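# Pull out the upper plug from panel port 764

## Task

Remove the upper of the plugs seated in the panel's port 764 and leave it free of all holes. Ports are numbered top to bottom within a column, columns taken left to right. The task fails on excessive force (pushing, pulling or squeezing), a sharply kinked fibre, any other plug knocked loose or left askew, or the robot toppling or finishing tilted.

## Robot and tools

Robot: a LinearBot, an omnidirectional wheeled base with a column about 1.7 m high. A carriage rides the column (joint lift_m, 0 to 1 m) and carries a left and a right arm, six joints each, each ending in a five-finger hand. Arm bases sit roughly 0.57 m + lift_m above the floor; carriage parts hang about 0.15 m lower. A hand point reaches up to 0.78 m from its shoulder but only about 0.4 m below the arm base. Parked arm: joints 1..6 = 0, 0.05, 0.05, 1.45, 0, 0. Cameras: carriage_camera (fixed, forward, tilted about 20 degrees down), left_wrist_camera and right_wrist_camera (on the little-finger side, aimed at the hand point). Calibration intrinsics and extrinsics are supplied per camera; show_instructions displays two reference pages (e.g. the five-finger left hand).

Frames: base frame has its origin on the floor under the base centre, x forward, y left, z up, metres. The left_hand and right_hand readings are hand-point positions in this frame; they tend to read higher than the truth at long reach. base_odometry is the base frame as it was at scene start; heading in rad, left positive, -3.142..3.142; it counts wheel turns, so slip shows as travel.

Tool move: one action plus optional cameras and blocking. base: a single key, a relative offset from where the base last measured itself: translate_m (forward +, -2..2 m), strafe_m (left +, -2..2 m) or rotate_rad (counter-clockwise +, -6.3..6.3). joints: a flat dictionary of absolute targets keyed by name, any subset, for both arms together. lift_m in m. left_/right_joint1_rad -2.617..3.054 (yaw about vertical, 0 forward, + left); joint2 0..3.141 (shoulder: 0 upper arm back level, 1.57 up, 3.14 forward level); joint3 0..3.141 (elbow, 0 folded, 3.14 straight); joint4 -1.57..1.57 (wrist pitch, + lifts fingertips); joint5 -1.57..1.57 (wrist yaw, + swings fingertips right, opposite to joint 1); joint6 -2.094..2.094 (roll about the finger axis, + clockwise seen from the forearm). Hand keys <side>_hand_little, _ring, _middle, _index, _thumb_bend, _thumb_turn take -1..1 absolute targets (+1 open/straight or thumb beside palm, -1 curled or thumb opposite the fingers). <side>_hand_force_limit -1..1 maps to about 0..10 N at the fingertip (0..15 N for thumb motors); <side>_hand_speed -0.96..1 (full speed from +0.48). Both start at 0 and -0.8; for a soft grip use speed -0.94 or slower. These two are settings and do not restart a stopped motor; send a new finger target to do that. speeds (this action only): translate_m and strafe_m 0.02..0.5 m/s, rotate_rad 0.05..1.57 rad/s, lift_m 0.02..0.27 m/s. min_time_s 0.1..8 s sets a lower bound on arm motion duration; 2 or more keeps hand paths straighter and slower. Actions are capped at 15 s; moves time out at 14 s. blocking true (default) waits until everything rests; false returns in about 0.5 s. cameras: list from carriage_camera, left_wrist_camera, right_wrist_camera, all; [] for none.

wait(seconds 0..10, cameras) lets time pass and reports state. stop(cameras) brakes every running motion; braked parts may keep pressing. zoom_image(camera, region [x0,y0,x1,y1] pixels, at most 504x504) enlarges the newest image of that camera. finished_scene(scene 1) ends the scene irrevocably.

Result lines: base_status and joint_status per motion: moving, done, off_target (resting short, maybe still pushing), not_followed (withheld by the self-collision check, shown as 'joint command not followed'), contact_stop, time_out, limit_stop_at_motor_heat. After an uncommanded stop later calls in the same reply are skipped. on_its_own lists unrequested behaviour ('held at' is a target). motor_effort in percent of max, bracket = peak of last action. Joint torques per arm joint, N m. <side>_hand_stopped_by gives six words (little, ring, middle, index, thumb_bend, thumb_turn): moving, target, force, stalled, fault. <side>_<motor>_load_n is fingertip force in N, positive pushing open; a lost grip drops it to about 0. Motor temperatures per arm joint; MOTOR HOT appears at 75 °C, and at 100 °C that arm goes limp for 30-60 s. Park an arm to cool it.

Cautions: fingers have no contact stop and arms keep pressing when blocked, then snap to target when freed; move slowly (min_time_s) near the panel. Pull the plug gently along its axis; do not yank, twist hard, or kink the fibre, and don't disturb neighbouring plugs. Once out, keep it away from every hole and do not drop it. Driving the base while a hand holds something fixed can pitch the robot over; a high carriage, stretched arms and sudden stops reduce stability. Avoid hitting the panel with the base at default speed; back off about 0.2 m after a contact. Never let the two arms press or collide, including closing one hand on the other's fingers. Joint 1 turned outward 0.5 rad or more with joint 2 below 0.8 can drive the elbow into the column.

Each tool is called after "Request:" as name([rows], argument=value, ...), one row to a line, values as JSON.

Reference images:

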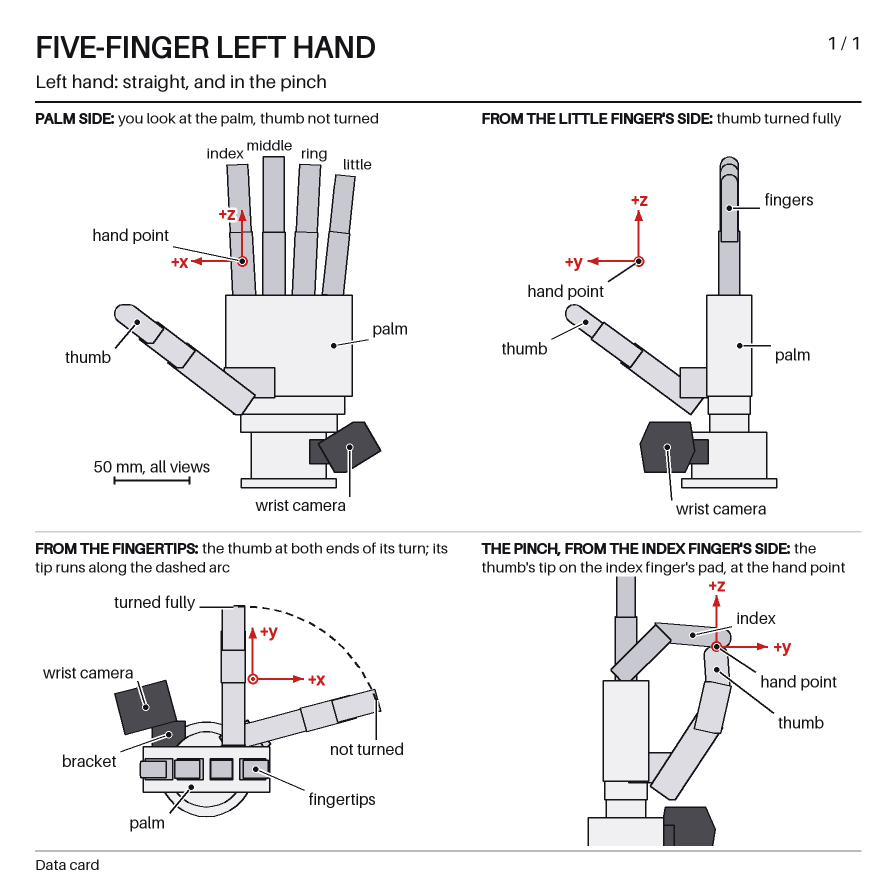

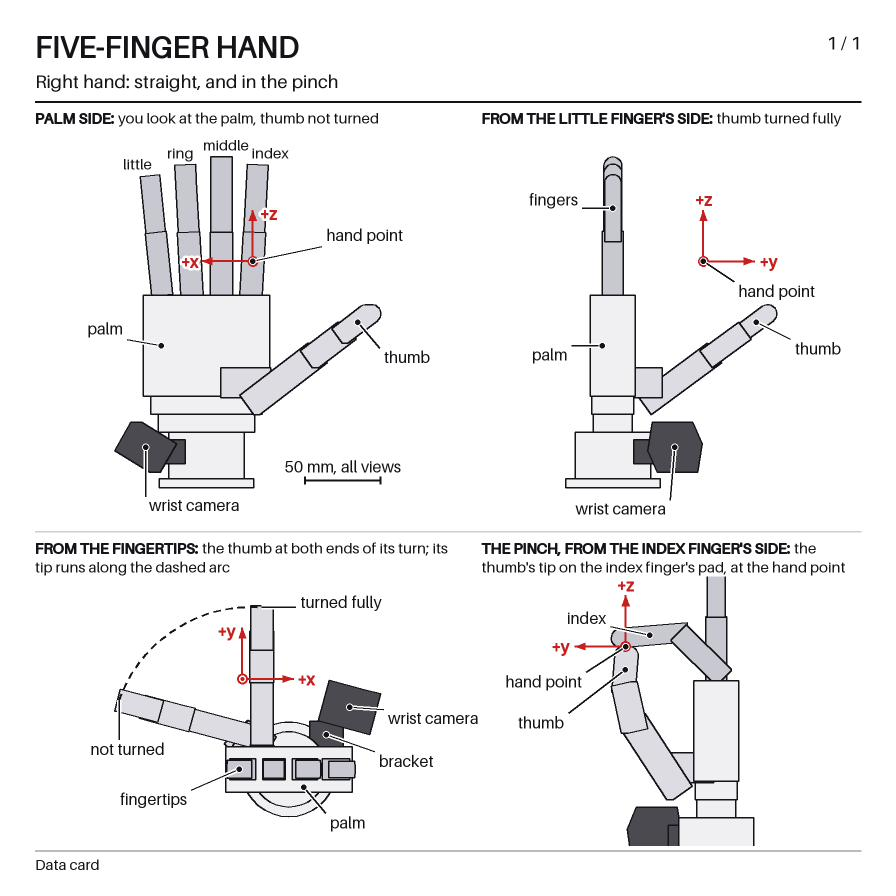

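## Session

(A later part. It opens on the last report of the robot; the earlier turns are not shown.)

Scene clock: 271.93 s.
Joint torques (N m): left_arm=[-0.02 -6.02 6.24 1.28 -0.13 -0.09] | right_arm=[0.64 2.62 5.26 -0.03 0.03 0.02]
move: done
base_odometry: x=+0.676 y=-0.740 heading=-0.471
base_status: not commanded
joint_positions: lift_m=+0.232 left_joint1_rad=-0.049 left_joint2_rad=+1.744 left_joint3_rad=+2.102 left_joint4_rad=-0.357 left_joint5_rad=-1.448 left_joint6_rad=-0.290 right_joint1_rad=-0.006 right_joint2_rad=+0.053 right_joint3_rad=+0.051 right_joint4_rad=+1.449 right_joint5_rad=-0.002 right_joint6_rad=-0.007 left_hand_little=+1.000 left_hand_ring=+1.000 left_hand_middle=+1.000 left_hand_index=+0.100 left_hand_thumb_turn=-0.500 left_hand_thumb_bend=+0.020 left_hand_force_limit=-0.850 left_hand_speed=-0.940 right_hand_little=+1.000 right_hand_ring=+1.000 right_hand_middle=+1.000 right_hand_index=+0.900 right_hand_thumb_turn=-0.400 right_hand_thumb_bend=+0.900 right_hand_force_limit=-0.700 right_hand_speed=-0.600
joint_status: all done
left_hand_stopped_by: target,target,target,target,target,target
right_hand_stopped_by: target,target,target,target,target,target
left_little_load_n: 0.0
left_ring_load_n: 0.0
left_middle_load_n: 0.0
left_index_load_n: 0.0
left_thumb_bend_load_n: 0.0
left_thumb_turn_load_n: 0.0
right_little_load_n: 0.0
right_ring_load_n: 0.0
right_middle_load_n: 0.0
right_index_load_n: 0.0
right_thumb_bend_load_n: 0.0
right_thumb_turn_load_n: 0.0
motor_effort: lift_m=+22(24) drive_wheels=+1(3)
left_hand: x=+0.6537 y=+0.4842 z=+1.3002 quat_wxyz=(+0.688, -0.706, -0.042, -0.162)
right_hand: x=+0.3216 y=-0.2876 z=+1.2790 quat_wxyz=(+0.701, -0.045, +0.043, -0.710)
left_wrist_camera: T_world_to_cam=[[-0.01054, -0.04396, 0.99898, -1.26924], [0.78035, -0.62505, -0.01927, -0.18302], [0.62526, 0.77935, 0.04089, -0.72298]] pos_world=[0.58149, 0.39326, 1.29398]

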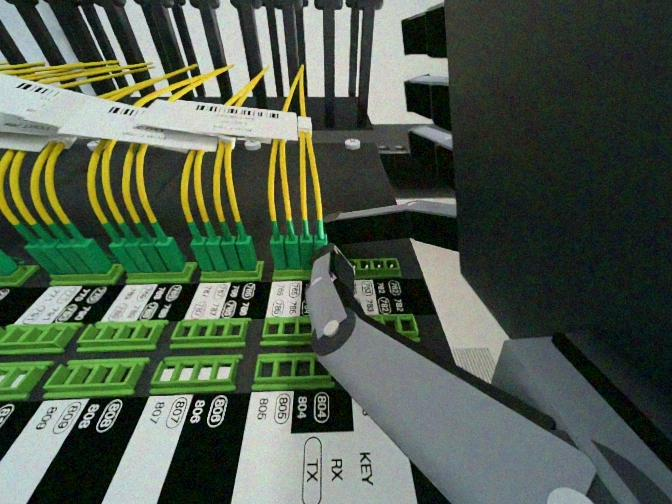

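Request:
move(joints={"left_hand_thumb_bend": 0.12, "left_hand_speed": -0.7}, cameras=[])

Request:
move(base={"strafe_m": 0.0025}, speeds={"strafe_m": 0.02}, cameras=[])

Request:
move(joints={"left_hand_thumb_bend": 0.02, "left_hand_speed": -0.94}, cameras=["left_wrist_camera"])

Request:
zoom_image(camera="left_wrist_camera", region=[260, 190, 380, 310])

Scene clock: 272.87 s.
Joint torques (N m): left_arm=[-0.01 -6.02 6.3 1.3 -0.13 -0.11] | right_arm=[0.62 2.62 5.24 -0.02 0.02 0.02]
move: done
base_odometry: x=+0.676 y=-0.740 heading=-0.471
base_status: not commanded
joint_positions: lift_m=+0.232 left_joint1_rad=-0.049 left_joint2_rad=+1.744 left_joint3_rad=+2.102 left_joint4_rad=-0.357 left_joint5_rad=-1.448 left_joint6_rad=-0.290 right_joint1_rad=-0.006 right_joint2_rad=+0.053 right_joint3_rad=+0.051 right_joint4_rad=+1.449 right_joint5_rad=-0.002 right_joint6_rad=-0.007 left_hand_little=+1.000 left_hand_ring=+1.000 left_hand_middle=+1.000 left_hand_index=+0.100 left_hand_thumb_turn=-0.500 left_hand_thumb_bend=+0.120 left_hand_force_limit=-0.850 left_hand_speed=-0.700 right_hand_little=+1.000 right_hand_ring=+1.000 right_hand_middle=+1.000 right_hand_index=+0.900 right_hand_thumb_turn=-0.400 right_hand_thumb_bend=+0.900 right_hand_force_limit=-0.700 right_hand_speed=-0.600
joint_status: all done
left_hand_stopped_by: target,target,target,target,target,target
right_hand_stopped_by: target,target,target,target,target,target
left_little_load_n: 0.0
left_ring_load_n: 0.0
left_middle_load_n: -0.5
left_index_load_n: 0.0
left_thumb_bend_load_n: 0.0
left_thumb_turn_load_n: 0.0
right_little_load_n: 0.0
right_ring_load_n: 0.0
right_middle_load_n: 0.0
right_index_load_n: 0.0
right_thumb_bend_load_n: 0.0
right_thumb_turn_load_n: 0.0
motor_effort: lift_m=+23(23) drive_wheels=+2(3)
left_hand: x=+0.6537 y=+0.4842 z=+1.3002 quat_wxyz=(+0.688, -0.706, -0.042, -0.162)
right_hand: x=+0.3216 y=-0.2876 z=+1.2790 quat_wxyz=(+0.701, -0.045, +0.043, -0.710)

Scene clock: 273.40 s.
Joint torques (N m): left_arm=[0.16 -6.12 6.27 1.29 -0.15 -0.08] | right_arm=[0.55 2.52 5.34 -0.03 -0.02 0.02]
move: done
base_odometry: x=+0.677 y=-0.738 heading=-0.471
base_status: done
joint_positions: lift_m=+0.232 left_joint1_rad=-0.050 left_joint2_rad=+1.744 left_joint3_rad=+2.102 left_joint4_rad=-0.357 left_joint5_rad=-1.448 left_joint6_rad=-0.292 right_joint1_rad=-0.005 right_joint2_rad=+0.053 right_joint3_rad=+0.051 right_joint4_rad=+1.449 right_joint5_rad=-0.001 right_joint6_rad=-0.007 left_hand_little=+1.000 left_hand_ring=+1.000 left_hand_middle=+1.000 left_hand_index=+0.100 left_hand_thumb_turn=-0.500 left_hand_thumb_bend=+0.120 left_hand_force_limit=-0.850 left_hand_speed=-0.700 right_hand_little=+1.000 right_hand_ring=+1.000 right_hand_middle=+1.000 right_hand_index=+0.900 right_hand_thumb_turn=-0.400 right_hand_thumb_bend=+0.900 right_hand_force_limit=-0.700 right_hand_speed=-0.600
joint_status: not commanded
left_hand_stopped_by: target,target,target,target,target,target
right_hand_stopped_by: target,target,target,target,target,target
left_little_load_n: 0.0
left_ring_load_n: 0.0
left_middle_load_n: 0.0
left_index_load_n: 0.0
left_thumb_bend_load_n: 0.0
left_thumb_turn_load_n: 0.0
right_little_load_n: 0.0
right_ring_load_n: -0.5
right_middle_load_n: 0.0
right_index_load_n: 0.0
right_thumb_bend_load_n: 0.0
right_thumb_turn_load_n: 0.0
motor_effort: lift_m=+21(23) drive_wheels=+2(6)
left_hand: x=+0.6540 y=+0.4838 z=+1.3002 quat_wxyz=(+0.688, -0.706, -0.042, -0.163)
right_hand: x=+0.3215 y=-0.2877 z=+1.2791 quat_wxyz=(+0.702, -0.044, +0.043, -0.710)

Scene clock: 275.03 s.
Joint torques (N m): left_arm=[0.03 -6.15 6.2 1.31 -0.16 -0.09] | right_arm=[0.54 2.62 5.27 -0.03 0.01 0.02]
move: done
base_odometry: x=+0.677 y=-0.738 heading=-0.471
base_status: not commanded
joint_positions: lift_m=+0.232 left_joint1_rad=-0.050 left_joint2_rad=+1.744 left_joint3_rad=+2.102 left_joint4_rad=-0.358 left_joint5_rad=-1.447 left_joint6_rad=-0.292 right_joint1_rad=-0.005 right_joint2_rad=+0.053 right_joint3_rad=+0.051 right_joint4_rad=+1.449 right_joint5_rad=-0.001 right_joint6_rad=-0.007 left_hand_little=+1.000 left_hand_ring=+1.000 left_hand_middle=+1.000 left_hand_index=+0.100 left_hand_thumb_turn=-0.500 left_hand_thumb_bend=+0.020 left_hand_force_limit=-0.850 left_hand_speed=-0.940 right_hand_little=+1.000 right_hand_ring=+1.000 right_hand_middle=+1.000 right_hand_index=+0.900 right_hand_thumb_turn=-0.400 right_hand_thumb_bend=+0.900 right_hand_force_limit=-0.700 right_hand_speed=-0.600
joint_status: all done
left_hand_stopped_by: target,target,target,target,target,target
right_hand_stopped_by: target,target,target,target,target,target
left_little_load_n: 0.0
left_ring_load_n: 0.0
left_middle_load_n: 0.0
left_index_load_n: 0.0
left_thumb_bend_load_n: 0.0
left_thumb_turn_load_n: 0.0
right_little_load_n: 0.0
right_ring_load_n: 0.0
right_middle_load_n: 0.0
right_index_load_n: 0.0
right_thumb_bend_load_n: 0.0
right_thumb_turn_load_n: 0.0
motor_effort: lift_m=+21(24) drive_wheels=+2(3)
left_hand: x=+0.6541 y=+0.4838 z=+1.3002 quat_wxyz=(+0.688, -0.706, -0.042, -0.163)
right_hand: x=+0.3215 y=-0.2877 z=+1.2791 quat_wxyz=(+0.702, -0.044, +0.043, -0.710)
left_wrist_camera: T_world_to_cam=[[-0.01176, -0.04377, 0.99897, -1.26862], [0.77941, -0.62624, -0.01826, -0.18367], [0.6264, 0.7784, 0.04148, -0.72391]] pos_world=[0.58169, 0.39295, 1.29399]

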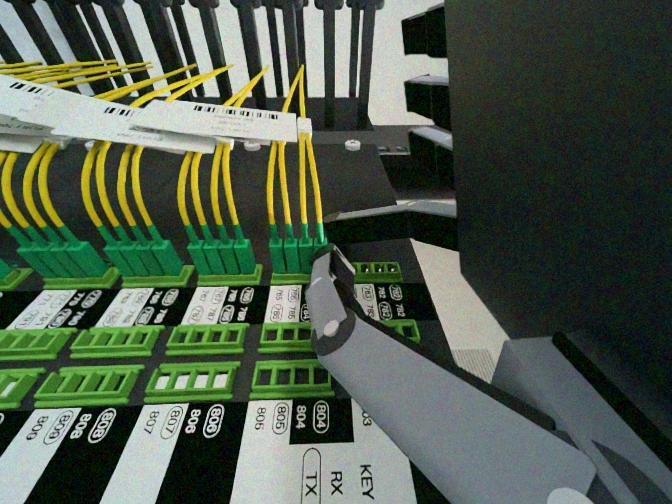

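Scaled by 4.200 from the camera's image (finer frame: 960x720).

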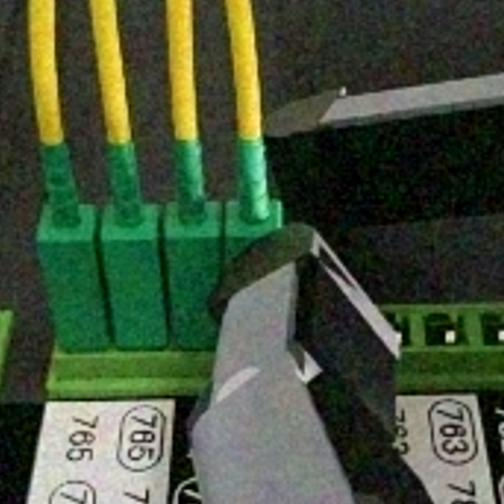

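Request:
move(joints={"left_hand_thumb_bend": 0.12, "left_hand_speed": -0.7}, cameras=[])

Request:
move(base={"strafe_m": 0.004}, speeds={"strafe_m": 0.02}, cameras=["left_wrist_camera"])

Request:
zoom_image(camera="left_wrist_camera", region=[260, 190, 380, 310])

Scene clock: 276.23 s.
Joint torques (N m): left_arm=[0.06 -6.08 6.34 1.31 -0.15 -0.08] | right_arm=[0.55 2.63 5.26 -0.03 0.02 0.02]
move: done
base_odometry: x=+0.677 y=-0.738 heading=-0.471
base_status: not commanded
joint_positions: lift_m=+0.232 left_joint1_rad=-0.050 left_joint2_rad=+1.744 left_joint3_rad=+2.102 left_joint4_rad=-0.358 left_joint5_rad=-1.447 left_joint6_rad=-0.292 right_joint1_rad=-0.005 right_joint2_rad=+0.053 right_joint3_rad=+0.051 right_joint4_rad=+1.449 right_joint5_rad=-0.001 right_joint6_rad=-0.007 left_hand_little=+1.000 left_hand_ring=+1.000 left_hand_middle=+1.000 left_hand_index=+0.100 left_hand_thumb_turn=-0.500 left_hand_thumb_bend=+0.120 left_hand_force_limit=-0.850 left_hand_speed=-0.700 right_hand_little=+1.000 right_hand_ring=+1.000 right_hand_middle=+1.000 right_hand_index=+0.900 right_hand_thumb_turn=-0.400 right_hand_thumb_bend=+0.900 right_hand_force_limit=-0.700 right_hand_speed=-0.600
joint_status: all done
left_hand_stopped_by: target,target,target,target,target,target
right_hand_stopped_by: target,target,target,target,target,target
left_little_load_n: 0.0
left_ring_load_n: -0.5
left_middle_load_n: 0.0
left_index_load_n: 0.0
left_thumb_bend_load_n: 0.0
left_thumb_turn_load_n: 0.0
right_little_load_n: 0.0
right_ring_load_n: 0.0
right_middle_load_n: 0.0
right_index_load_n: 0.0
right_thumb_bend_load_n: 0.0
right_thumb_turn_load_n: 0.0
motor_effort: lift_m=+20(23) drive_wheels=+2(3)
left_hand: x=+0.6541 y=+0.4838 z=+1.3002 quat_wxyz=(+0.688, -0.706, -0.042, -0.163)
right_hand: x=+0.3215 y=-0.2877 z=+1.2791 quat_wxyz=(+0.702, -0.044, +0.043, -0.710)

Scene clock: 276.83 s.
Joint torques (N m): left_arm=[0.03 -5.93 6.34 1.33 -0.15 -0.09] | right_arm=[0.58 2.66 5.34 -0.03 0 0.02]
move: done
base_odometry: x=+0.679 y=-0.734 heading=-0.472
base_status: done
joint_positions: lift_m=+0.232 left_joint1_rad=-0.051 left_joint2_rad=+1.744 left_joint3_rad=+2.102 left_joint4_rad=-0.357 left_joint5_rad=-1.446 left_joint6_rad=-0.292 right_joint1_rad=-0.005 right_joint2_rad=+0.053 right_joint3_rad=+0.051 right_joint4_rad=+1.449 right_joint5_rad=-0.001 right_joint6_rad=-0.007 left_hand_little=+1.000 left_hand_ring=+1.000 left_hand_middle=+1.000 left_hand_index=+0.100 left_hand_thumb_turn=-0.500 left_hand_thumb_bend=+0.120 left_hand_force_limit=-0.850 left_hand_speed=-0.700 right_hand_little=+1.000 right_hand_ring=+1.000 right_hand_middle=+1.000 right_hand_index=+0.900 right_hand_thumb_turn=-0.400 right_hand_thumb_bend=+0.900 right_hand_force_limit=-0.700 right_hand_speed=-0.600
joint_status: not commanded
left_hand_stopped_by: target,target,target,target,target,target
right_hand_stopped_by: target,target,target,target,target,target
left_little_load_n: 0.0
left_ring_load_n: 0.0
left_middle_load_n: 0.0
left_index_load_n: 0.0
left_thumb_bend_load_n: 0.0
left_thumb_turn_load_n: 0.0
right_little_load_n: 0.0
right_ring_load_n: 0.0
right_middle_load_n: 0.0
right_index_load_n: 0.0
right_thumb_bend_load_n: 0.0
right_thumb_turn_load_n: 0.0
motor_effort: lift_m=+21(23) drive_wheels=+2(6)
left_hand: x=+0.6544 y=+0.4832 z=+1.3003 quat_wxyz=(+0.688, -0.706, -0.041, -0.164)
right_hand: x=+0.3215 y=-0.2878 z=+1.2791 quat_wxyz=(+0.702, -0.044, +0.044, -0.710)
left_wrist_camera: T_world_to_cam=[[-0.01256, -0.04367, 0.99897, -1.2682], [0.77826, -0.6277, -0.01766, -0.18362], [0.62782, 0.77723, 0.04187, -0.7246]] pos_world=[0.58189, 0.39254, 1.29399]

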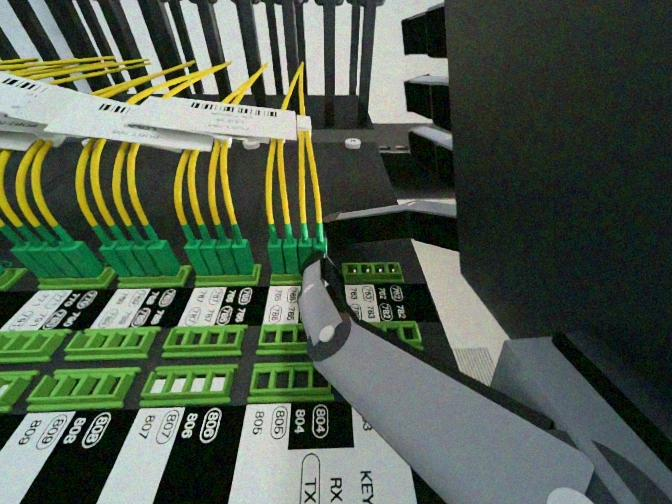

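Scaled by 4.200 from the camera's image (finer frame: 960x720).

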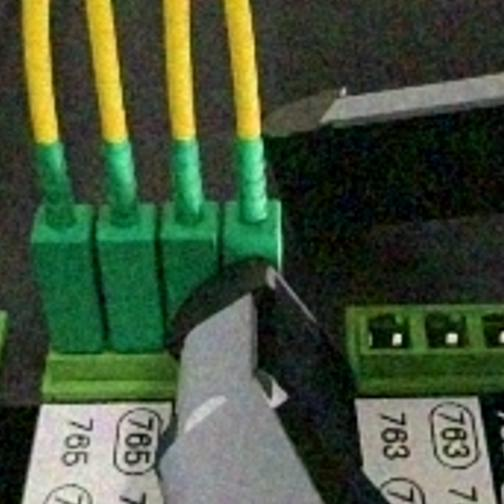

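Request:
move(base={"strafe_m": 0.0035}, speeds={"strafe_m": 0.02}, cameras=[])

Request:
move(joints={"left_hand_thumb_bend": 0.0, "left_hand_speed": -0.94}, cameras=["left_wrist_camera"])

Request:
zoom_image(camera="left_wrist_camera", region=[260, 190, 380, 310])

Scene clock: 277.67 s.
Joint torques (N m): left_arm=[0.53 -6.02 6.31 1.33 -0.18 -0.09] | right_arm=[0.46 2.61 5.22 -0.03 -0.02 0.02]
move: done
base_odometry: x=+0.681 y=-0.731 heading=-0.472
base_status: done
joint_positions: lift_m=+0.232 left_joint1_rad=-0.056 left_joint2_rad=+1.744 left_joint3_rad=+2.102 left_joint4_rad=-0.357 left_joint5_rad=-1.446 left_joint6_rad=-0.292 right_joint1_rad=-0.004 right_joint2_rad=+0.053 right_joint3_rad=+0.051 right_joint4_rad=+1.449 right_joint5_rad=-0.001 right_joint6_rad=-0.007 left_hand_little=+1.000 left_hand_ring=+1.000 left_hand_middle=+1.000 left_hand_index=+0.100 left_hand_thumb_turn=-0.500 left_hand_thumb_bend=+0.120 left_hand_force_limit=-0.850 left_hand_speed=-0.700 right_hand_little=+1.000 right_hand_ring=+1.000 right_hand_middle=+1.000 right_hand_index=+0.900 right_hand_thumb_turn=-0.400 right_hand_thumb_bend=+0.900 right_hand_force_limit=-0.700 right_hand_speed=-0.600
joint_status: not commanded
left_hand_stopped_by: target,target,target,target,target,target
right_hand_stopped_by: target,target,target,target,target,target
left_little_load_n: 0.0
left_ring_load_n: 0.0
left_middle_load_n: 0.0
left_index_load_n: 0.0
left_thumb_bend_load_n: 0.5
left_thumb_turn_load_n: 0.0
right_little_load_n: 0.0
right_ring_load_n: 0.0
right_middle_load_n: 0.0
right_index_load_n: 0.0
right_thumb_bend_load_n: 0.0
right_thumb_turn_load_n: 0.0
motor_effort: lift_m=+21(23) drive_wheels=+3(6)
left_hand: x=+0.6554 y=+0.4810 z=+1.3003 quat_wxyz=(+0.687, -0.706, -0.039, -0.166)
right_hand: x=+0.3215 y=-0.2877 z=+1.2791 quat_wxyz=(+0.702, -0.044, +0.043, -0.710)

Scene clock: 278.40 s.
Joint torques (N m): left_arm=[0.61 -6.15 6.35 1.31 -0.16 -0.09] | right_arm=[0.5 2.63 5.24 -0.04 0.01 0.02]
move: off_target
base_odometry: x=+0.681 y=-0.731 heading=-0.472
base_status: not commanded
joint_positions: lift_m=+0.232 left_joint1_rad=-0.056 left_joint2_rad=+1.744 left_joint3_rad=+2.102 left_joint4_rad=-0.358 left_joint5_rad=-1.446 left_joint6_rad=-0.292 right_joint1_rad=-0.004 right_joint2_rad=+0.053 right_joint3_rad=+0.051 right_joint4_rad=+1.449 right_joint5_rad=-0.001 right_joint6_rad=-0.007 left_hand_little=+1.000 left_hand_ring=+1.000 left_hand_middle=+1.000 left_hand_index=+0.100 left_hand_thumb_turn=-0.500 left_hand_thumb_bend=+0.110 left_hand_force_limit=-0.850 left_hand_speed=-0.940 right_hand_little=+1.000 right_hand_ring=+1.000 right_hand_middle=+1.000 right_hand_index=+0.900 right_hand_thumb_turn=-0.400 right_hand_thumb_bend=+0.900 right_hand_force_limit=-0.700 right_hand_speed=-0.600
joint_status: left_hand_thumb_bend off_target (ended at +0.110, target +0.000); the others done
left_hand_stopped_by: target,target,target,target,force,target
right_hand_stopped_by: target,target,target,target,target,target
left_little_load_n: 0.0
left_ring_load_n: 0.0
left_middle_load_n: 0.0
left_index_load_n: 0.0
left_thumb_bend_load_n: 1.0
left_thumb_turn_load_n: -0.5
right_little_load_n: 0.0
right_ring_load_n: 0.0
right_middle_load_n: 0.0
right_index_load_n: 0.0
right_thumb_bend_load_n: 0.0
right_thumb_turn_load_n: 0.0
motor_effort: lift_m=+21(22) drive_wheels=+2(3)
left_hand: x=+0.6554 y=+0.4810 z=+1.3002 quat_wxyz=(+0.687, -0.706, -0.039, -0.166)
right_hand: x=+0.3215 y=-0.2877 z=+1.2791 quat_wxyz=(+0.702, -0.044, +0.043, -0.710)
left_wrist_camera: T_world_to_cam=[[-0.01246, -0.0435, 0.99898, -1.26841], [0.77463, -0.63216, -0.01786, -0.18094], [0.63229, 0.77362, 0.04157, -0.72423]] pos_world=[0.58228, 0.39072, 1.29399]

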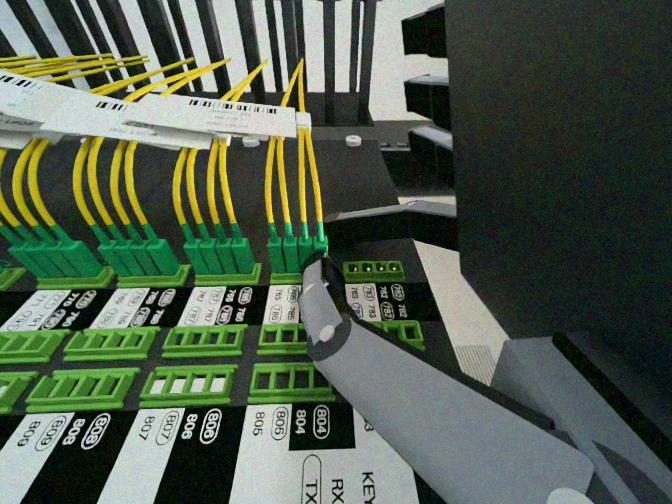

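Scaled by 4.200 from the camera's image (finer frame: 960x720).

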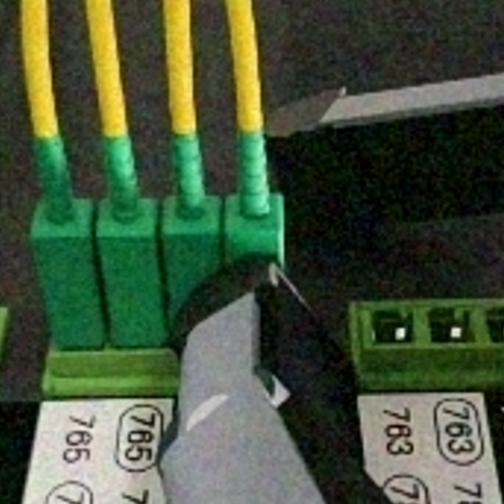

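Request:
move(joints={"left_hand_thumb_bend": 0.2, "left_hand_speed": -0.7}, cameras=[])

Request:
move(base={"strafe_m": -0.0055}, speeds={"strafe_m": 0.02}, cameras=[])

Request:
move(joints={"left_hand_thumb_bend": 0.02, "left_hand_speed": -0.94}, cameras=["left_wrist_camera"])

Request:
zoom_image(camera="left_wrist_camera", region=[260, 190, 380, 310])

Scene clock: 279.37 s.
Joint torques (N m): left_arm=[0.53 -6.11 6.39 1.29 -0.12 -0.08] | right_arm=[0.51 2.8 5.2 -0.04 0.01 0.02]
move: done
base_odometry: x=+0.681 y=-0.731 heading=-0.472
base_status: not commanded
joint_positions: lift_m=+0.232 left_joint1_rad=-0.056 left_joint2_rad=+1.744 left_joint3_rad=+2.102 left_joint4_rad=-0.358 left_joint5_rad=-1.446 left_joint6_rad=-0.292 right_joint1_rad=-0.004 right_joint2_rad=+0.053 right_joint3_rad=+0.051 right_joint4_rad=+1.449 right_joint5_rad=-0.001 right_joint6_rad=-0.007 left_hand_little=+1.000 left_hand_ring=+1.000 left_hand_middle=+1.000 left_hand_index=+0.100 left_hand_thumb_turn=-0.500 left_hand_thumb_bend=+0.200 left_hand_force_limit=-0.850 left_hand_speed=-0.700 right_hand_little=+1.000 right_hand_ring=+1.000 right_hand_middle=+1.000 right_hand_index=+0.900 right_hand_thumb_turn=-0.400 right_hand_thumb_bend=+0.900 right_hand_force_limit=-0.700 right_hand_speed=-0.600
joint_status: all done
left_hand_stopped_by: target,target,target,target,target,target
right_hand_stopped_by: target,target,target,target,target,target
left_little_load_n: 0.5
left_ring_load_n: 0.0
left_middle_load_n: 0.0
left_index_load_n: 0.0
left_thumb_bend_load_n: 0.0
left_thumb_turn_load_n: 0.0
right_little_load_n: 0.0
right_ring_load_n: 0.0
right_middle_load_n: 0.0
right_index_load_n: 0.0
right_thumb_bend_load_n: 0.0
right_thumb_turn_load_n: 0.5
motor_effort: lift_m=+20(24) drive_wheels=+3(3)
left_hand: x=+0.6554 y=+0.4810 z=+1.3002 quat_wxyz=(+0.687, -0.706, -0.039, -0.166)
right_hand: x=+0.3215 y=-0.2877 z=+1.2791 quat_wxyz=(+0.702, -0.044, +0.043, -0.710)

Scene clock: 280.03 s.
Joint torques (N m): left_arm=[0.24 -5.98 6.19 1.33 -0.1 -0.08] | right_arm=[0.53 2.58 5.24 -0.04 -0.01 0.02]
move: done
base_odometry: x=+0.678 y=-0.736 heading=-0.472
base_status: done
joint_positions: lift_m=+0.232 left_joint1_rad=-0.053 left_joint2_rad=+1.744 left_joint3_rad=+2.102 left_joint4_rad=-0.358 left_joint5_rad=-1.446 left_joint6_rad=-0.292 right_joint1_rad=-0.004 right_joint2_rad=+0.053 right_joint3_rad=+0.051 right_joint4_rad=+1.449 right_joint5_rad=-0.001 right_joint6_rad=-0.007 left_hand_little=+1.000 left_hand_ring=+1.000 left_hand_middle=+1.000 left_hand_index=+0.100 left_hand_thumb_turn=-0.500 left_hand_thumb_bend=+0.200 left_hand_force_limit=-0.850 left_hand_speed=-0.700 right_hand_little=+1.000 right_hand_ring=+1.000 right_hand_middle=+1.000 right_hand_index=+0.900 right_hand_thumb_turn=-0.400 right_hand_thumb_bend=+0.900 right_hand_force_limit=-0.700 right_hand_speed=-0.600
joint_status: not commanded
left_hand_stopped_by: target,target,target,target,target,target
right_hand_stopped_by: target,target,target,target,target,target
left_little_load_n: 0.0
left_ring_load_n: 0.0
left_middle_load_n: 0.0
left_index_load_n: 0.0
left_thumb_bend_load_n: 0.0
left_thumb_turn_load_n: 0.0
right_little_load_n: 0.0
right_ring_load_n: 0.0
right_middle_load_n: 0.0
right_index_load_n: 0.0
right_thumb_bend_load_n: 0.0
right_thumb_turn_load_n: 0.5
motor_effort: lift_m=+23(23) drive_wheels=-2(4)
left_hand: x=+0.6548 y=+0.4822 z=+1.3002 quat_wxyz=(+0.688, -0.706, -0.040, -0.165)
right_hand: x=+0.3215 y=-0.2878 z=+1.2791 quat_wxyz=(+0.702, -0.044, +0.044, -0.710)

Scene clock: 282.57 s.
Joint torques (N m): left_arm=[0.35 -6.13 6.28 1.3 -0.15 -0.08] | right_arm=[0.44 2.62 5.26 -0.03 0 0.02]
move: done
base_odometry: x=+0.678 y=-0.736 heading=-0.472
base_status: not commanded
joint_positions: lift_m=+0.232 left_joint1_rad=-0.053 left_joint2_rad=+1.744 left_joint3_rad=+2.102 left_joint4_rad=-0.358 left_joint5_rad=-1.446 left_joint6_rad=-0.292 right_joint1_rad=-0.004 right_joint2_rad=+0.053 right_joint3_rad=+0.051 right_joint4_rad=+1.449 right_joint5_rad=-0.001 right_joint6_rad=-0.007 left_hand_little=+1.000 left_hand_ring=+1.000 left_hand_middle=+1.000 left_hand_index=+0.100 left_hand_thumb_turn=-0.500 left_hand_thumb_bend=+0.020 left_hand_force_limit=-0.850 left_hand_speed=-0.940 right_hand_little=+1.000 right_hand_ring=+1.000 right_hand_middle=+1.000 right_hand_index=+0.900 right_hand_thumb_turn=-0.400 right_hand_thumb_bend=+0.900 right_hand_force_limit=-0.700 right_hand_speed=-0.600
joint_status: all done
left_hand_stopped_by: target,target,target,target,target,target
right_hand_stopped_by: target,target,target,target,target,target
left_little_load_n: 0.0
left_ring_load_n: 0.0
left_middle_load_n: 0.0
left_index_load_n: 0.0
left_thumb_bend_load_n: 0.0
left_thumb_turn_load_n: 0.0
right_little_load_n: 0.0
right_ring_load_n: 0.0
right_middle_load_n: 0.0
right_index_load_n: 0.0
right_thumb_bend_load_n: 0.0
right_thumb_turn_load_n: 0.0
motor_effort: lift_m=+22(24) drive_wheels=-2(3)
left_hand: x=+0.6548 y=+0.4822 z=+1.3002 quat_wxyz=(+0.688, -0.706, -0.040, -0.165)
right_hand: x=+0.3215 y=-0.2878 z=+1.2791 quat_wxyz=(+0.702, -0.044, +0.044, -0.710)
left_wrist_camera: T_world_to_cam=[[-0.01273, -0.04358, 0.99897, -1.26817], [0.77678, -0.62953, -0.01756, -0.18283], [0.62964, 0.77576, 0.04187, -0.72457]] pos_world=[0.58209, 0.39173, 1.29399]

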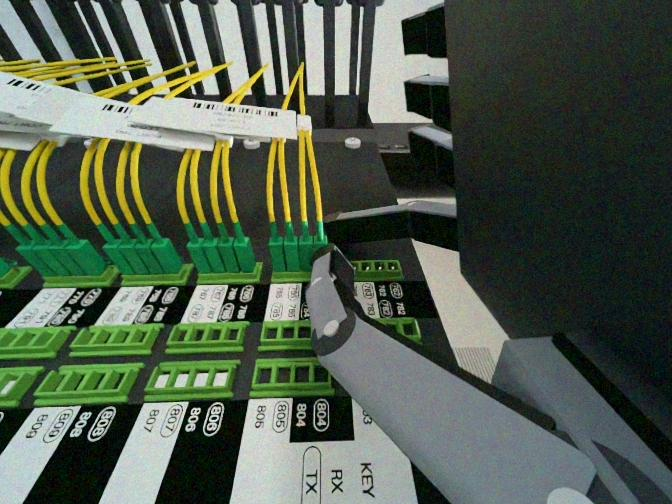

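Scaled by 4.200 from the camera's image (finer frame: 960x720).

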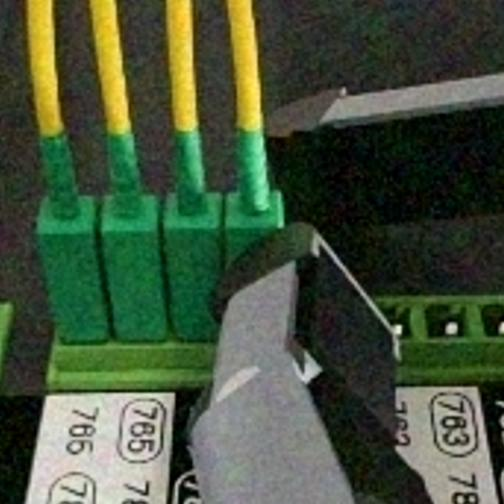

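Request:
move(base={"translate_m": 0.003}, joints={"left_hand_thumb_bend": 0.12, "left_hand_speed": -0.7}, speeds={"translate_m": 0.02}, cameras=[])

Request:
move(base={"strafe_m": 0.002}, speeds={"strafe_m": 0.02}, cameras=[])

Request:
move(joints={"left_hand_thumb_bend": 0.0, "left_hand_speed": -0.94}, cameras=["left_wrist_camera"])

Request:
zoom_image(camera="left_wrist_camera", region=[260, 190, 380, 310])

Scene clock: 283.53 s.
Joint torques (N m): left_arm=[0.28 -6.09 6.23 1.28 -0.07 -0.07] | right_arm=[0.51 2.61 5.31 -0.03 0.01 0.02]
move: done
base_odometry: x=+0.681 y=-0.737 heading=-0.471
base_status: done
joint_positions: lift_m=+0.232 left_joint1_rad=-0.053 left_joint2_rad=+1.745 left_joint3_rad=+2.102 left_joint4_rad=-0.358 left_joint5_rad=-1.453 left_joint6_rad=-0.292 right_joint1_rad=-0.004 right_joint2_rad=+0.053 right_joint3_rad=+0.051 right_joint4_rad=+1.449 right_joint5_rad=-0.001 right_joint6_rad=-0.007 left_hand_little=+1.000 left_hand_ring=+1.000 left_hand_middle=+1.000 left_hand_index=+0.100 left_hand_thumb_turn=-0.500 left_hand_thumb_bend=+0.120 left_hand_force_limit=-0.850 left_hand_speed=-0.700 right_hand_little=+1.000 right_hand_ring=+1.000 right_hand_middle=+1.000 right_hand_index=+0.900 right_hand_thumb_turn=-0.400 right_hand_thumb_bend=+0.900 right_hand_force_limit=-0.700 right_hand_speed=-0.600
joint_status: all done
left_hand_stopped_by: target,target,target,target,target,target
right_hand_stopped_by: target,target,target,target,target,target
left_little_load_n: 0.0
left_ring_load_n: 0.0
left_middle_load_n: -0.5
left_index_load_n: 0.0
left_thumb_bend_load_n: 0.0
left_thumb_turn_load_n: 0.0
right_little_load_n: 0.0
right_ring_load_n: 0.0
right_middle_load_n: 0.0
right_index_load_n: 0.0
right_thumb_bend_load_n: 0.0
right_thumb_turn_load_n: 0.0
motor_effort: lift_m=+19(23) drive_wheels=+2(6)
left_hand: x=+0.6539 y=+0.4827 z=+1.2999 quat_wxyz=(+0.688, -0.706, -0.042, -0.162)
right_hand: x=+0.3214 y=-0.2878 z=+1.2791 quat_wxyz=(+0.702, -0.044, +0.043, -0.710)

Scene clock: 284.03 s.
Joint torques (N m): left_arm=[0.38 -6.28 6.23 1.3 -0.03 -0.06] | right_arm=[0.32 2.56 5.23 -0.02 0.01 0.02]
move: done
base_odometry: x=+0.682 y=-0.735 heading=-0.471
base_status: done
joint_positions: lift_m=+0.232 left_joint1_rad=-0.053 left_joint2_rad=+1.745 left_joint3_rad=+2.102 left_joint4_rad=-0.358 left_joint5_rad=-1.453 left_joint6_rad=-0.293 right_joint1_rad=-0.004 right_joint2_rad=+0.053 right_joint3_rad=+0.051 right_joint4_rad=+1.449 right_joint5_rad=-0.001 right_joint6_rad=-0.007 left_hand_little=+1.000 left_hand_ring=+1.000 left_hand_middle=+1.000 left_hand_index=+0.100 left_hand_thumb_turn=-0.500 left_hand_thumb_bend=+0.120 left_hand_force_limit=-0.850 left_hand_speed=-0.700 right_hand_little=+1.000 right_hand_ring=+1.000 right_hand_middle=+1.000 right_hand_index=+0.900 right_hand_thumb_turn=-0.400 right_hand_thumb_bend=+0.900 right_hand_force_limit=-0.700 right_hand_speed=-0.600
joint_status: not commanded
left_hand_stopped_by: target,target,target,target,target,target
right_hand_stopped_by: target,target,target,target,target,target
left_little_load_n: 0.0
left_ring_load_n: 0.0
left_middle_load_n: 0.0
left_index_load_n: 0.0
left_thumb_bend_load_n: 0.5
left_thumb_turn_load_n: 0.0
right_little_load_n: 0.0
right_ring_load_n: 0.0
right_middle_load_n: 0.0
right_index_load_n: 0.0
right_thumb_bend_load_n: 0.0
right_thumb_turn_load_n: 0.0
motor_effort: lift_m=+22(23) drive_wheels=+0(5)
left_hand: x=+0.6539 y=+0.4827 z=+1.2999 quat_wxyz=(+0.688, -0.706, -0.042, -0.162)
right_hand: x=+0.3214 y=-0.2876 z=+1.2791 quat_wxyz=(+0.702, -0.044, +0.043, -0.709)

Scene clock: 284.80 s.
Joint torques (N m): left_arm=[0.29 -6.13 6.28 1.3 -0.03 -0.06] | right_arm=[0.39 2.62 5.27 -0.02 0.02 0.02]
move: off_target
base_odometry: x=+0.682 y=-0.735 heading=-0.471
base_status: not commanded
joint_positions: lift_m=+0.232 left_joint1_rad=-0.053 left_joint2_rad=+1.745 left_joint3_rad=+2.102 left_joint4_rad=-0.358 left_joint5_rad=-1.453 left_joint6_rad=-0.293 right_joint1_rad=-0.003 right_joint2_rad=+0.053 right_joint3_rad=+0.051 right_joint4_rad=+1.449 right_joint5_rad=-0.001 right_joint6_rad=-0.007 left_hand_little=+1.000 left_hand_ring=+1.000 left_hand_middle=+1.000 left_hand_index=+0.100 left_hand_thumb_turn=-0.500 left_hand_thumb_bend=+0.087 left_hand_force_limit=-0.850 left_hand_speed=-0.940 right_hand_little=+1.000 right_hand_ring=+1.000 right_hand_middle=+1.000 right_hand_index=+0.900 right_hand_thumb_turn=-0.400 right_hand_thumb_bend=+0.900 right_hand_force_limit=-0.700 right_hand_speed=-0.600
joint_status: left_hand_thumb_bend off_target (ended at +0.087, target +0.000); the others done
left_hand_stopped_by: target,target,target,target,force,target
right_hand_stopped_by: target,target,target,target,target,target
left_little_load_n: 0.0
left_ring_load_n: 0.0
left_middle_load_n: 0.0
left_index_load_n: 0.0
left_thumb_bend_load_n: 1.0
left_thumb_turn_load_n: 0.0
right_little_load_n: 0.0
right_ring_load_n: 0.0
right_middle_load_n: 0.0
right_index_load_n: 0.0
right_thumb_bend_load_n: 0.0
right_thumb_turn_load_n: 0.5
motor_effort: lift_m=+22(23) drive_wheels=+0(1)
left_hand: x=+0.6539 y=+0.4827 z=+1.2999 quat_wxyz=(+0.688, -0.706, -0.042, -0.162)
right_hand: x=+0.3214 y=-0.2876 z=+1.2791 quat_wxyz=(+0.702, -0.044, +0.043, -0.709)
left_wrist_camera: T_world_to_cam=[[-0.01167, -0.04365, 0.99898, -1.26848], [0.78088, -0.62442, -0.01816, -0.18612], [0.62457, 0.77987, 0.04138, -0.72236]] pos_world=[0.5817, 0.39176, 1.29369]

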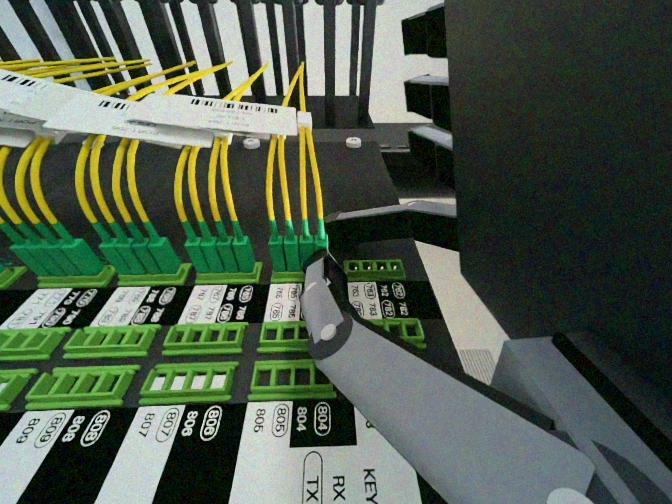

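Scaled by 4.200 from the camera's image (finer frame: 960x720).

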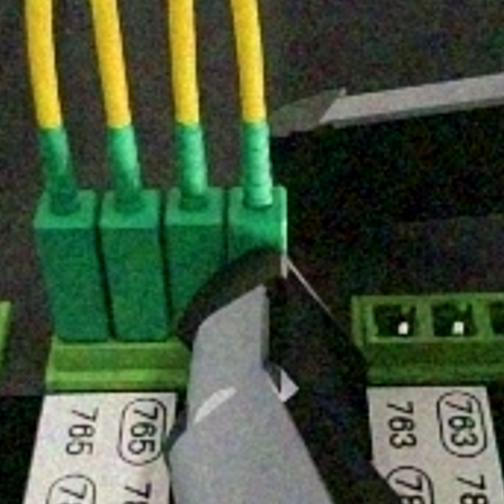

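Request:
move(joints={"left_hand_thumb_bend": 0.16, "left_hand_speed": -0.7, "lift_m": 0.2335}, speeds={"lift_m": 0.02}, cameras=[])

Request:
move(base={"strafe_m": -0.0026}, speeds={"strafe_m": 0.02}, cameras=[])

Request:
move(joints={"left_hand_thumb_bend": -0.02, "left_hand_speed": -0.94}, cameras=["left_wrist_camera"])

Request:
zoom_image(camera="left_wrist_camera", region=[260, 190, 380, 310])

Scene clock: 285.80 s.
Joint torques (N m): left_arm=[0.31 -6.15 6.26 1.32 -0.07 -0.09] | right_arm=[0.42 2.77 5.33 -0.04 0.02 0.02]
move: done
base_odometry: x=+0.682 y=-0.735 heading=-0.471
base_status: not commanded
joint_positions: lift_m=+0.233 left_joint1_rad=-0.053 left_joint2_rad=+1.745 left_joint3_rad=+2.102 left_joint4_rad=-0.360 left_joint5_rad=-1.453 left_joint6_rad=-0.293 right_joint1_rad=-0.003 right_joint2_rad=+0.053 right_joint3_rad=+0.050 right_joint4_rad=+1.449 right_joint5_rad=-0.001 right_joint6_rad=-0.007 left_hand_little=+1.000 left_hand_ring=+1.000 left_hand_middle=+1.000 left_hand_index=+0.100 left_hand_thumb_turn=-0.500 left_hand_thumb_bend=+0.160 left_hand_force_limit=-0.850 left_hand_speed=-0.700 right_hand_little=+1.000 right_hand_ring=+1.000 right_hand_middle=+1.000 right_hand_index=+0.900 right_hand_thumb_turn=-0.400 right_hand_thumb_bend=+0.900 right_hand_force_limit=-0.700 right_hand_speed=-0.600
joint_status: all done
left_hand_stopped_by: target,target,target,target,target,target
right_hand_stopped_by: target,target,target,target,target,target
left_little_load_n: 0.0
left_ring_load_n: 0.0
left_middle_load_n: 0.0
left_index_load_n: -0.5
left_thumb_bend_load_n: 0.0
left_thumb_turn_load_n: 0.0
right_little_load_n: 0.0
right_ring_load_n: 0.0
right_middle_load_n: 0.0
right_index_load_n: -0.5
right_thumb_bend_load_n: 0.0
right_thumb_turn_load_n: 0.0
motor_effort: lift_m=+21(24) drive_wheels=+0(1)
left_hand: x=+0.6538 y=+0.4827 z=+1.3006 quat_wxyz=(+0.688, -0.706, -0.042, -0.161)
right_hand: x=+0.3217 y=-0.2876 z=+1.2797 quat_wxyz=(+0.702, -0.045, +0.044, -0.709)

Scene clock: 286.33 s.
Joint torques (N m): left_arm=[0.17 -6.27 6.26 1.39 -0.11 -0.08] | right_arm=[0.42 2.66 5.3 -0.05 0.03 0.02]
move: done
base_odometry: x=+0.680 y=-0.738 heading=-0.471
base_status: done
joint_positions: lift_m=+0.233 left_joint1_rad=-0.052 left_joint2_rad=+1.745 left_joint3_rad=+2.102 left_joint4_rad=-0.360 left_joint5_rad=-1.453 left_joint6_rad=-0.293 right_joint1_rad=-0.003 right_joint2_rad=+0.053 right_joint3_rad=+0.050 right_joint4_rad=+1.449 right_joint5_rad=-0.001 right_joint6_rad=-0.007 left_hand_little=+1.000 left_hand_ring=+1.000 left_hand_middle=+1.000 left_hand_index=+0.100 left_hand_thumb_turn=-0.500 left_hand_thumb_bend=+0.160 left_hand_force_limit=-0.850 left_hand_speed=-0.700 right_hand_little=+1.000 right_hand_ring=+1.000 right_hand_middle=+1.000 right_hand_index=+0.900 right_hand_thumb_turn=-0.400 right_hand_thumb_bend=+0.900 right_hand_force_limit=-0.700 right_hand_speed=-0.600
joint_status: not commanded
left_hand_stopped_by: target,target,target,target,target,target
right_hand_stopped_by: target,target,target,target,target,target
left_little_load_n: 0.0
left_ring_load_n: 0.0
left_middle_load_n: 0.0
left_index_load_n: 0.0
left_thumb_bend_load_n: 0.5
left_thumb_turn_load_n: 0.0
right_little_load_n: 0.0
right_ring_load_n: 0.0
right_middle_load_n: 0.0
right_index_load_n: 0.0
right_thumb_bend_load_n: 0.0
right_thumb_turn_load_n: 0.0
motor_effort: lift_m=+21(23) drive_wheels=-1(5)
left_hand: x=+0.6536 y=+0.4834 z=+1.3006 quat_wxyz=(+0.688, -0.706, -0.042, -0.161)
right_hand: x=+0.3217 y=-0.2875 z=+1.2797 quat_wxyz=(+0.702, -0.045, +0.044, -0.709)

Scene clock: 288.87 s.
Joint torques (N m): left_arm=[0.1 -6.08 6.31 1.3 -0.09 -0.08] | right_arm=[0.36 2.65 5.34 -0.03 0.02 0.02]
move: done
base_odometry: x=+0.680 y=-0.738 heading=-0.471
base_status: not commanded
joint_positions: lift_m=+0.233 left_joint1_rad=-0.052 left_joint2_rad=+1.745 left_joint3_rad=+2.102 left_joint4_rad=-0.360 left_joint5_rad=-1.453 left_joint6_rad=-0.293 right_joint1_rad=-0.003 right_joint2_rad=+0.053 right_joint3_rad=+0.050 right_joint4_rad=+1.449 right_joint5_rad=-0.001 right_joint6_rad=-0.007 left_hand_little=+1.000 left_hand_ring=+1.000 left_hand_middle=+1.000 left_hand_index=+0.100 left_hand_thumb_turn=-0.500 left_hand_thumb_bend=-0.019 left_hand_force_limit=-0.850 left_hand_speed=-0.940 right_hand_little=+1.000 right_hand_ring=+1.000 right_hand_middle=+1.000 right_hand_index=+0.900 right_hand_thumb_turn=-0.400 right_hand_thumb_bend=+0.900 right_hand_force_limit=-0.700 right_hand_speed=-0.600
joint_status: all done
left_hand_stopped_by: target,target,target,target,target,target
right_hand_stopped_by: target,target,target,target,target,target
left_little_load_n: 0.0
left_ring_load_n: 0.0
left_middle_load_n: -0.5
left_index_load_n: 0.0
left_thumb_bend_load_n: 0.5
left_thumb_turn_load_n: 0.0
right_little_load_n: 0.0
right_ring_load_n: 0.0
right_middle_load_n: 0.0
right_index_load_n: 0.0
right_thumb_bend_load_n: 0.0
right_thumb_turn_load_n: 0.0
motor_effort: lift_m=+22(23) drive_wheels=-2(3)
left_hand: x=+0.6536 y=+0.4834 z=+1.3006 quat_wxyz=(+0.688, -0.706, -0.042, -0.161)
right_hand: x=+0.3217 y=-0.2875 z=+1.2797 quat_wxyz=(+0.702, -0.045, +0.044, -0.709)
left_wrist_camera: T_world_to_cam=[[-0.00927, -0.0438, 0.999, -1.27071], [0.78155, -0.62352, -0.02009, -0.18387], [0.62378, 0.78058, 0.04001, -0.72071]] pos_world=[0.58149, 0.39226, 1.29458]

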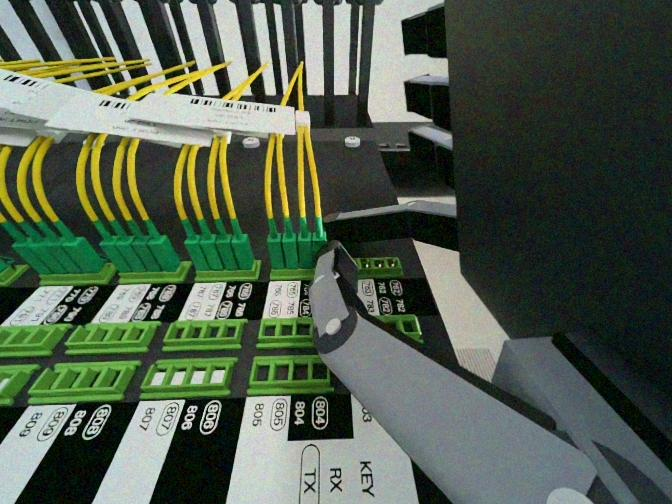

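Scaled by 4.200 from the camera's image (finer frame: 960x720).

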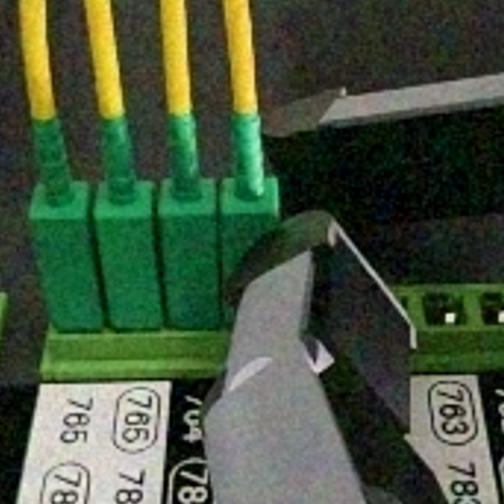

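Request:
move(joints={"left_hand_thumb_bend": 0.12, "left_hand_speed": -0.7}, cameras=[])

Request:
move(base={"strafe_m": 0.0018}, speeds={"strafe_m": 0.02}, cameras=[])

Request:
move(joints={"left_hand_thumb_bend": -0.02, "left_hand_speed": -0.94}, cameras=["left_wrist_camera"])

Request:
zoom_image(camera="left_wrist_camera", region=[260, 190, 380, 310])

Scene clock: 289.87 s.
Joint torques (N m): left_arm=[0.16 -6.2 6.31 1.29 -0.1 -0.08] | right_arm=[0.36 2.69 5.24 -0.02 0.02 0.02]
move: done
base_odometry: x=+0.680 y=-0.738 heading=-0.471
base_status: not commanded
joint_positions: lift_m=+0.233 left_joint1_rad=-0.052 left_joint2_rad=+1.745 left_joint3_rad=+2.102 left_joint4_rad=-0.360 left_joint5_rad=-1.453 left_joint6_rad=-0.293 right_joint1_rad=-0.003 right_joint2_rad=+0.053 right_joint3_rad=+0.050 right_joint4_rad=+1.449 right_joint5_rad=-0.001 right_joint6_rad=-0.007 left_hand_little=+1.000 left_hand_ring=+1.000 left_hand_middle=+1.000 left_hand_index=+0.100 left_hand_thumb_turn=-0.500 left_hand_thumb_bend=+0.120 left_hand_force_limit=-0.850 left_hand_speed=-0.700 right_hand_little=+1.000 right_hand_ring=+1.000 right_hand_middle=+1.000 right_hand_index=+0.900 right_hand_thumb_turn=-0.400 right_hand_thumb_bend=+0.900 right_hand_force_limit=-0.700 right_hand_speed=-0.600
joint_status: all done
left_hand_stopped_by: target,target,target,target,target,target
right_hand_stopped_by: target,target,target,target,target,target
left_little_load_n: 0.0
left_ring_load_n: 0.0
left_middle_load_n: 0.0
left_index_load_n: 0.0
left_thumb_bend_load_n: 0.0
left_thumb_turn_load_n: 0.0
right_little_load_n: 0.0
right_ring_load_n: 0.0
right_middle_load_n: 0.0
right_index_load_n: 0.0
right_thumb_bend_load_n: 0.0
right_thumb_turn_load_n: 0.0
motor_effort: lift_m=+21(24) drive_wheels=-2(2)
left_hand: x=+0.6536 y=+0.4834 z=+1.3006 quat_wxyz=(+0.688, -0.706, -0.042, -0.161)
right_hand: x=+0.3217 y=-0.2875 z=+1.2797 quat_wxyz=(+0.702, -0.045, +0.044, -0.709)

Scene clock: 290.33 s.
Joint torques (N m): left_arm=[0.24 -6.32 6.32 1.32 -0.12 -0.06] | right_arm=[0.36 2.65 5.39 -0.03 -0.02 0.01]
move: done
base_odometry: x=+0.681 y=-0.736 heading=-0.471
base_status: done
joint_positions: lift_m=+0.233 left_joint1_rad=-0.052 left_joint2_rad=+1.745 left_joint3_rad=+2.102 left_joint4_rad=-0.360 left_joint5_rad=-1.452 left_joint6_rad=-0.293 right_joint1_rad=-0.003 right_joint2_rad=+0.053 right_joint3_rad=+0.050 right_joint4_rad=+1.449 right_joint5_rad=-0.002 right_joint6_rad=-0.007 left_hand_little=+1.000 left_hand_ring=+1.000 left_hand_middle=+1.000 left_hand_index=+0.100 left_hand_thumb_turn=-0.500 left_hand_thumb_bend=+0.120 left_hand_force_limit=-0.850 left_hand_speed=-0.700 right_hand_little=+1.000 right_hand_ring=+1.000 right_hand_middle=+1.000 right_hand_index=+0.900 right_hand_thumb_turn=-0.400 right_hand_thumb_bend=+0.900 right_hand_force_limit=-0.700 right_hand_speed=-0.600
joint_status: not commanded
left_hand_stopped_by: target,target,target,target,target,target
right_hand_stopped_by: target,target,target,target,target,target
left_little_load_n: 0.0
left_ring_load_n: 0.0
left_middle_load_n: 0.0
left_index_load_n: 0.0
left_thumb_bend_load_n: 0.0
left_thumb_turn_load_n: 0.0
right_little_load_n: 0.0
right_ring_load_n: 0.0
right_middle_load_n: 0.0
right_index_load_n: 0.0
right_thumb_bend_load_n: 0.0
right_thumb_turn_load_n: 0.0
motor_effort: lift_m=+22(22) drive_wheels=+0(4)
left_hand: x=+0.6538 y=+0.4831 z=+1.3006 quat_wxyz=(+0.688, -0.706, -0.042, -0.162)
right_hand: x=+0.3217 y=-0.2874 z=+1.2797 quat_wxyz=(+0.702, -0.045, +0.043, -0.709)

Scene clock: 291.30 s.
Joint torques (N m): left_arm=[0.23 -6.11 6.28 1.32 -0.08 -0.09] | right_arm=[0.32 2.71 5.44 -0.04 0.03 0.02]
move: off_target
base_odometry: x=+0.681 y=-0.736 heading=-0.471
base_status: not commanded
joint_positions: lift_m=+0.233 left_joint1_rad=-0.052 left_joint2_rad=+1.745 left_joint3_rad=+2.102 left_joint4_rad=-0.360 left_joint5_rad=-1.452 left_joint6_rad=-0.293 right_joint1_rad=-0.002 right_joint2_rad=+0.053 right_joint3_rad=+0.050 right_joint4_rad=+1.449 right_joint5_rad=-0.002 right_joint6_rad=-0.007 left_hand_little=+1.000 left_hand_ring=+1.000 left_hand_middle=+1.000 left_hand_index=+0.100 left_hand_thumb_turn=-0.500 left_hand_thumb_bend=+0.069 left_hand_force_limit=-0.850 left_hand_speed=-0.940 right_hand_little=+1.000 right_hand_ring=+1.000 right_hand_middle=+1.000 right_hand_index=+0.900 right_hand_thumb_turn=-0.400 right_hand_thumb_bend=+0.900 right_hand_force_limit=-0.700 right_hand_speed=-0.600
joint_status: left_hand_thumb_bend off_target (ended at +0.069, target -0.020); the others done
left_hand_stopped_by: target,target,target,target,force,target
right_hand_stopped_by: target,target,target,target,target,target
left_little_load_n: 0.0
left_ring_load_n: 0.0
left_middle_load_n: 0.0
left_index_load_n: 0.0
left_thumb_bend_load_n: 1.5
left_thumb_turn_load_n: 0.0
right_little_load_n: 0.0
right_ring_load_n: 0.0
right_middle_load_n: -0.5
right_index_load_n: 0.0
right_thumb_bend_load_n: 0.0
right_thumb_turn_load_n: 0.0
motor_effort: lift_m=+20(23) drive_wheels=+0(1)
left_hand: x=+0.6538 y=+0.4831 z=+1.3006 quat_wxyz=(+0.688, -0.706, -0.042, -0.162)
right_hand: x=+0.3217 y=-0.2874 z=+1.2797 quat_wxyz=(+0.703, -0.045, +0.043, -0.709)
left_wrist_camera: T_world_to_cam=[[-0.00975, -0.04369, 0.999, -1.27048], [0.78083, -0.62443, -0.01968, -0.18377], [0.62466, 0.77986, 0.0402, -0.72117]] pos_world=[0.58159, 0.39216, 1.29458]

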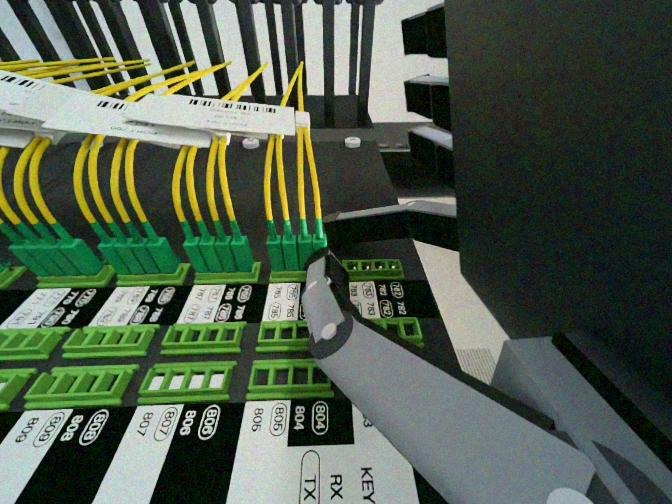

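Scaled by 4.200 from the camera's image (finer frame: 960x720).

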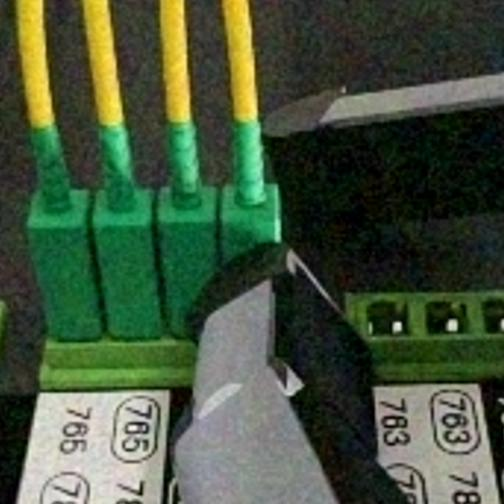

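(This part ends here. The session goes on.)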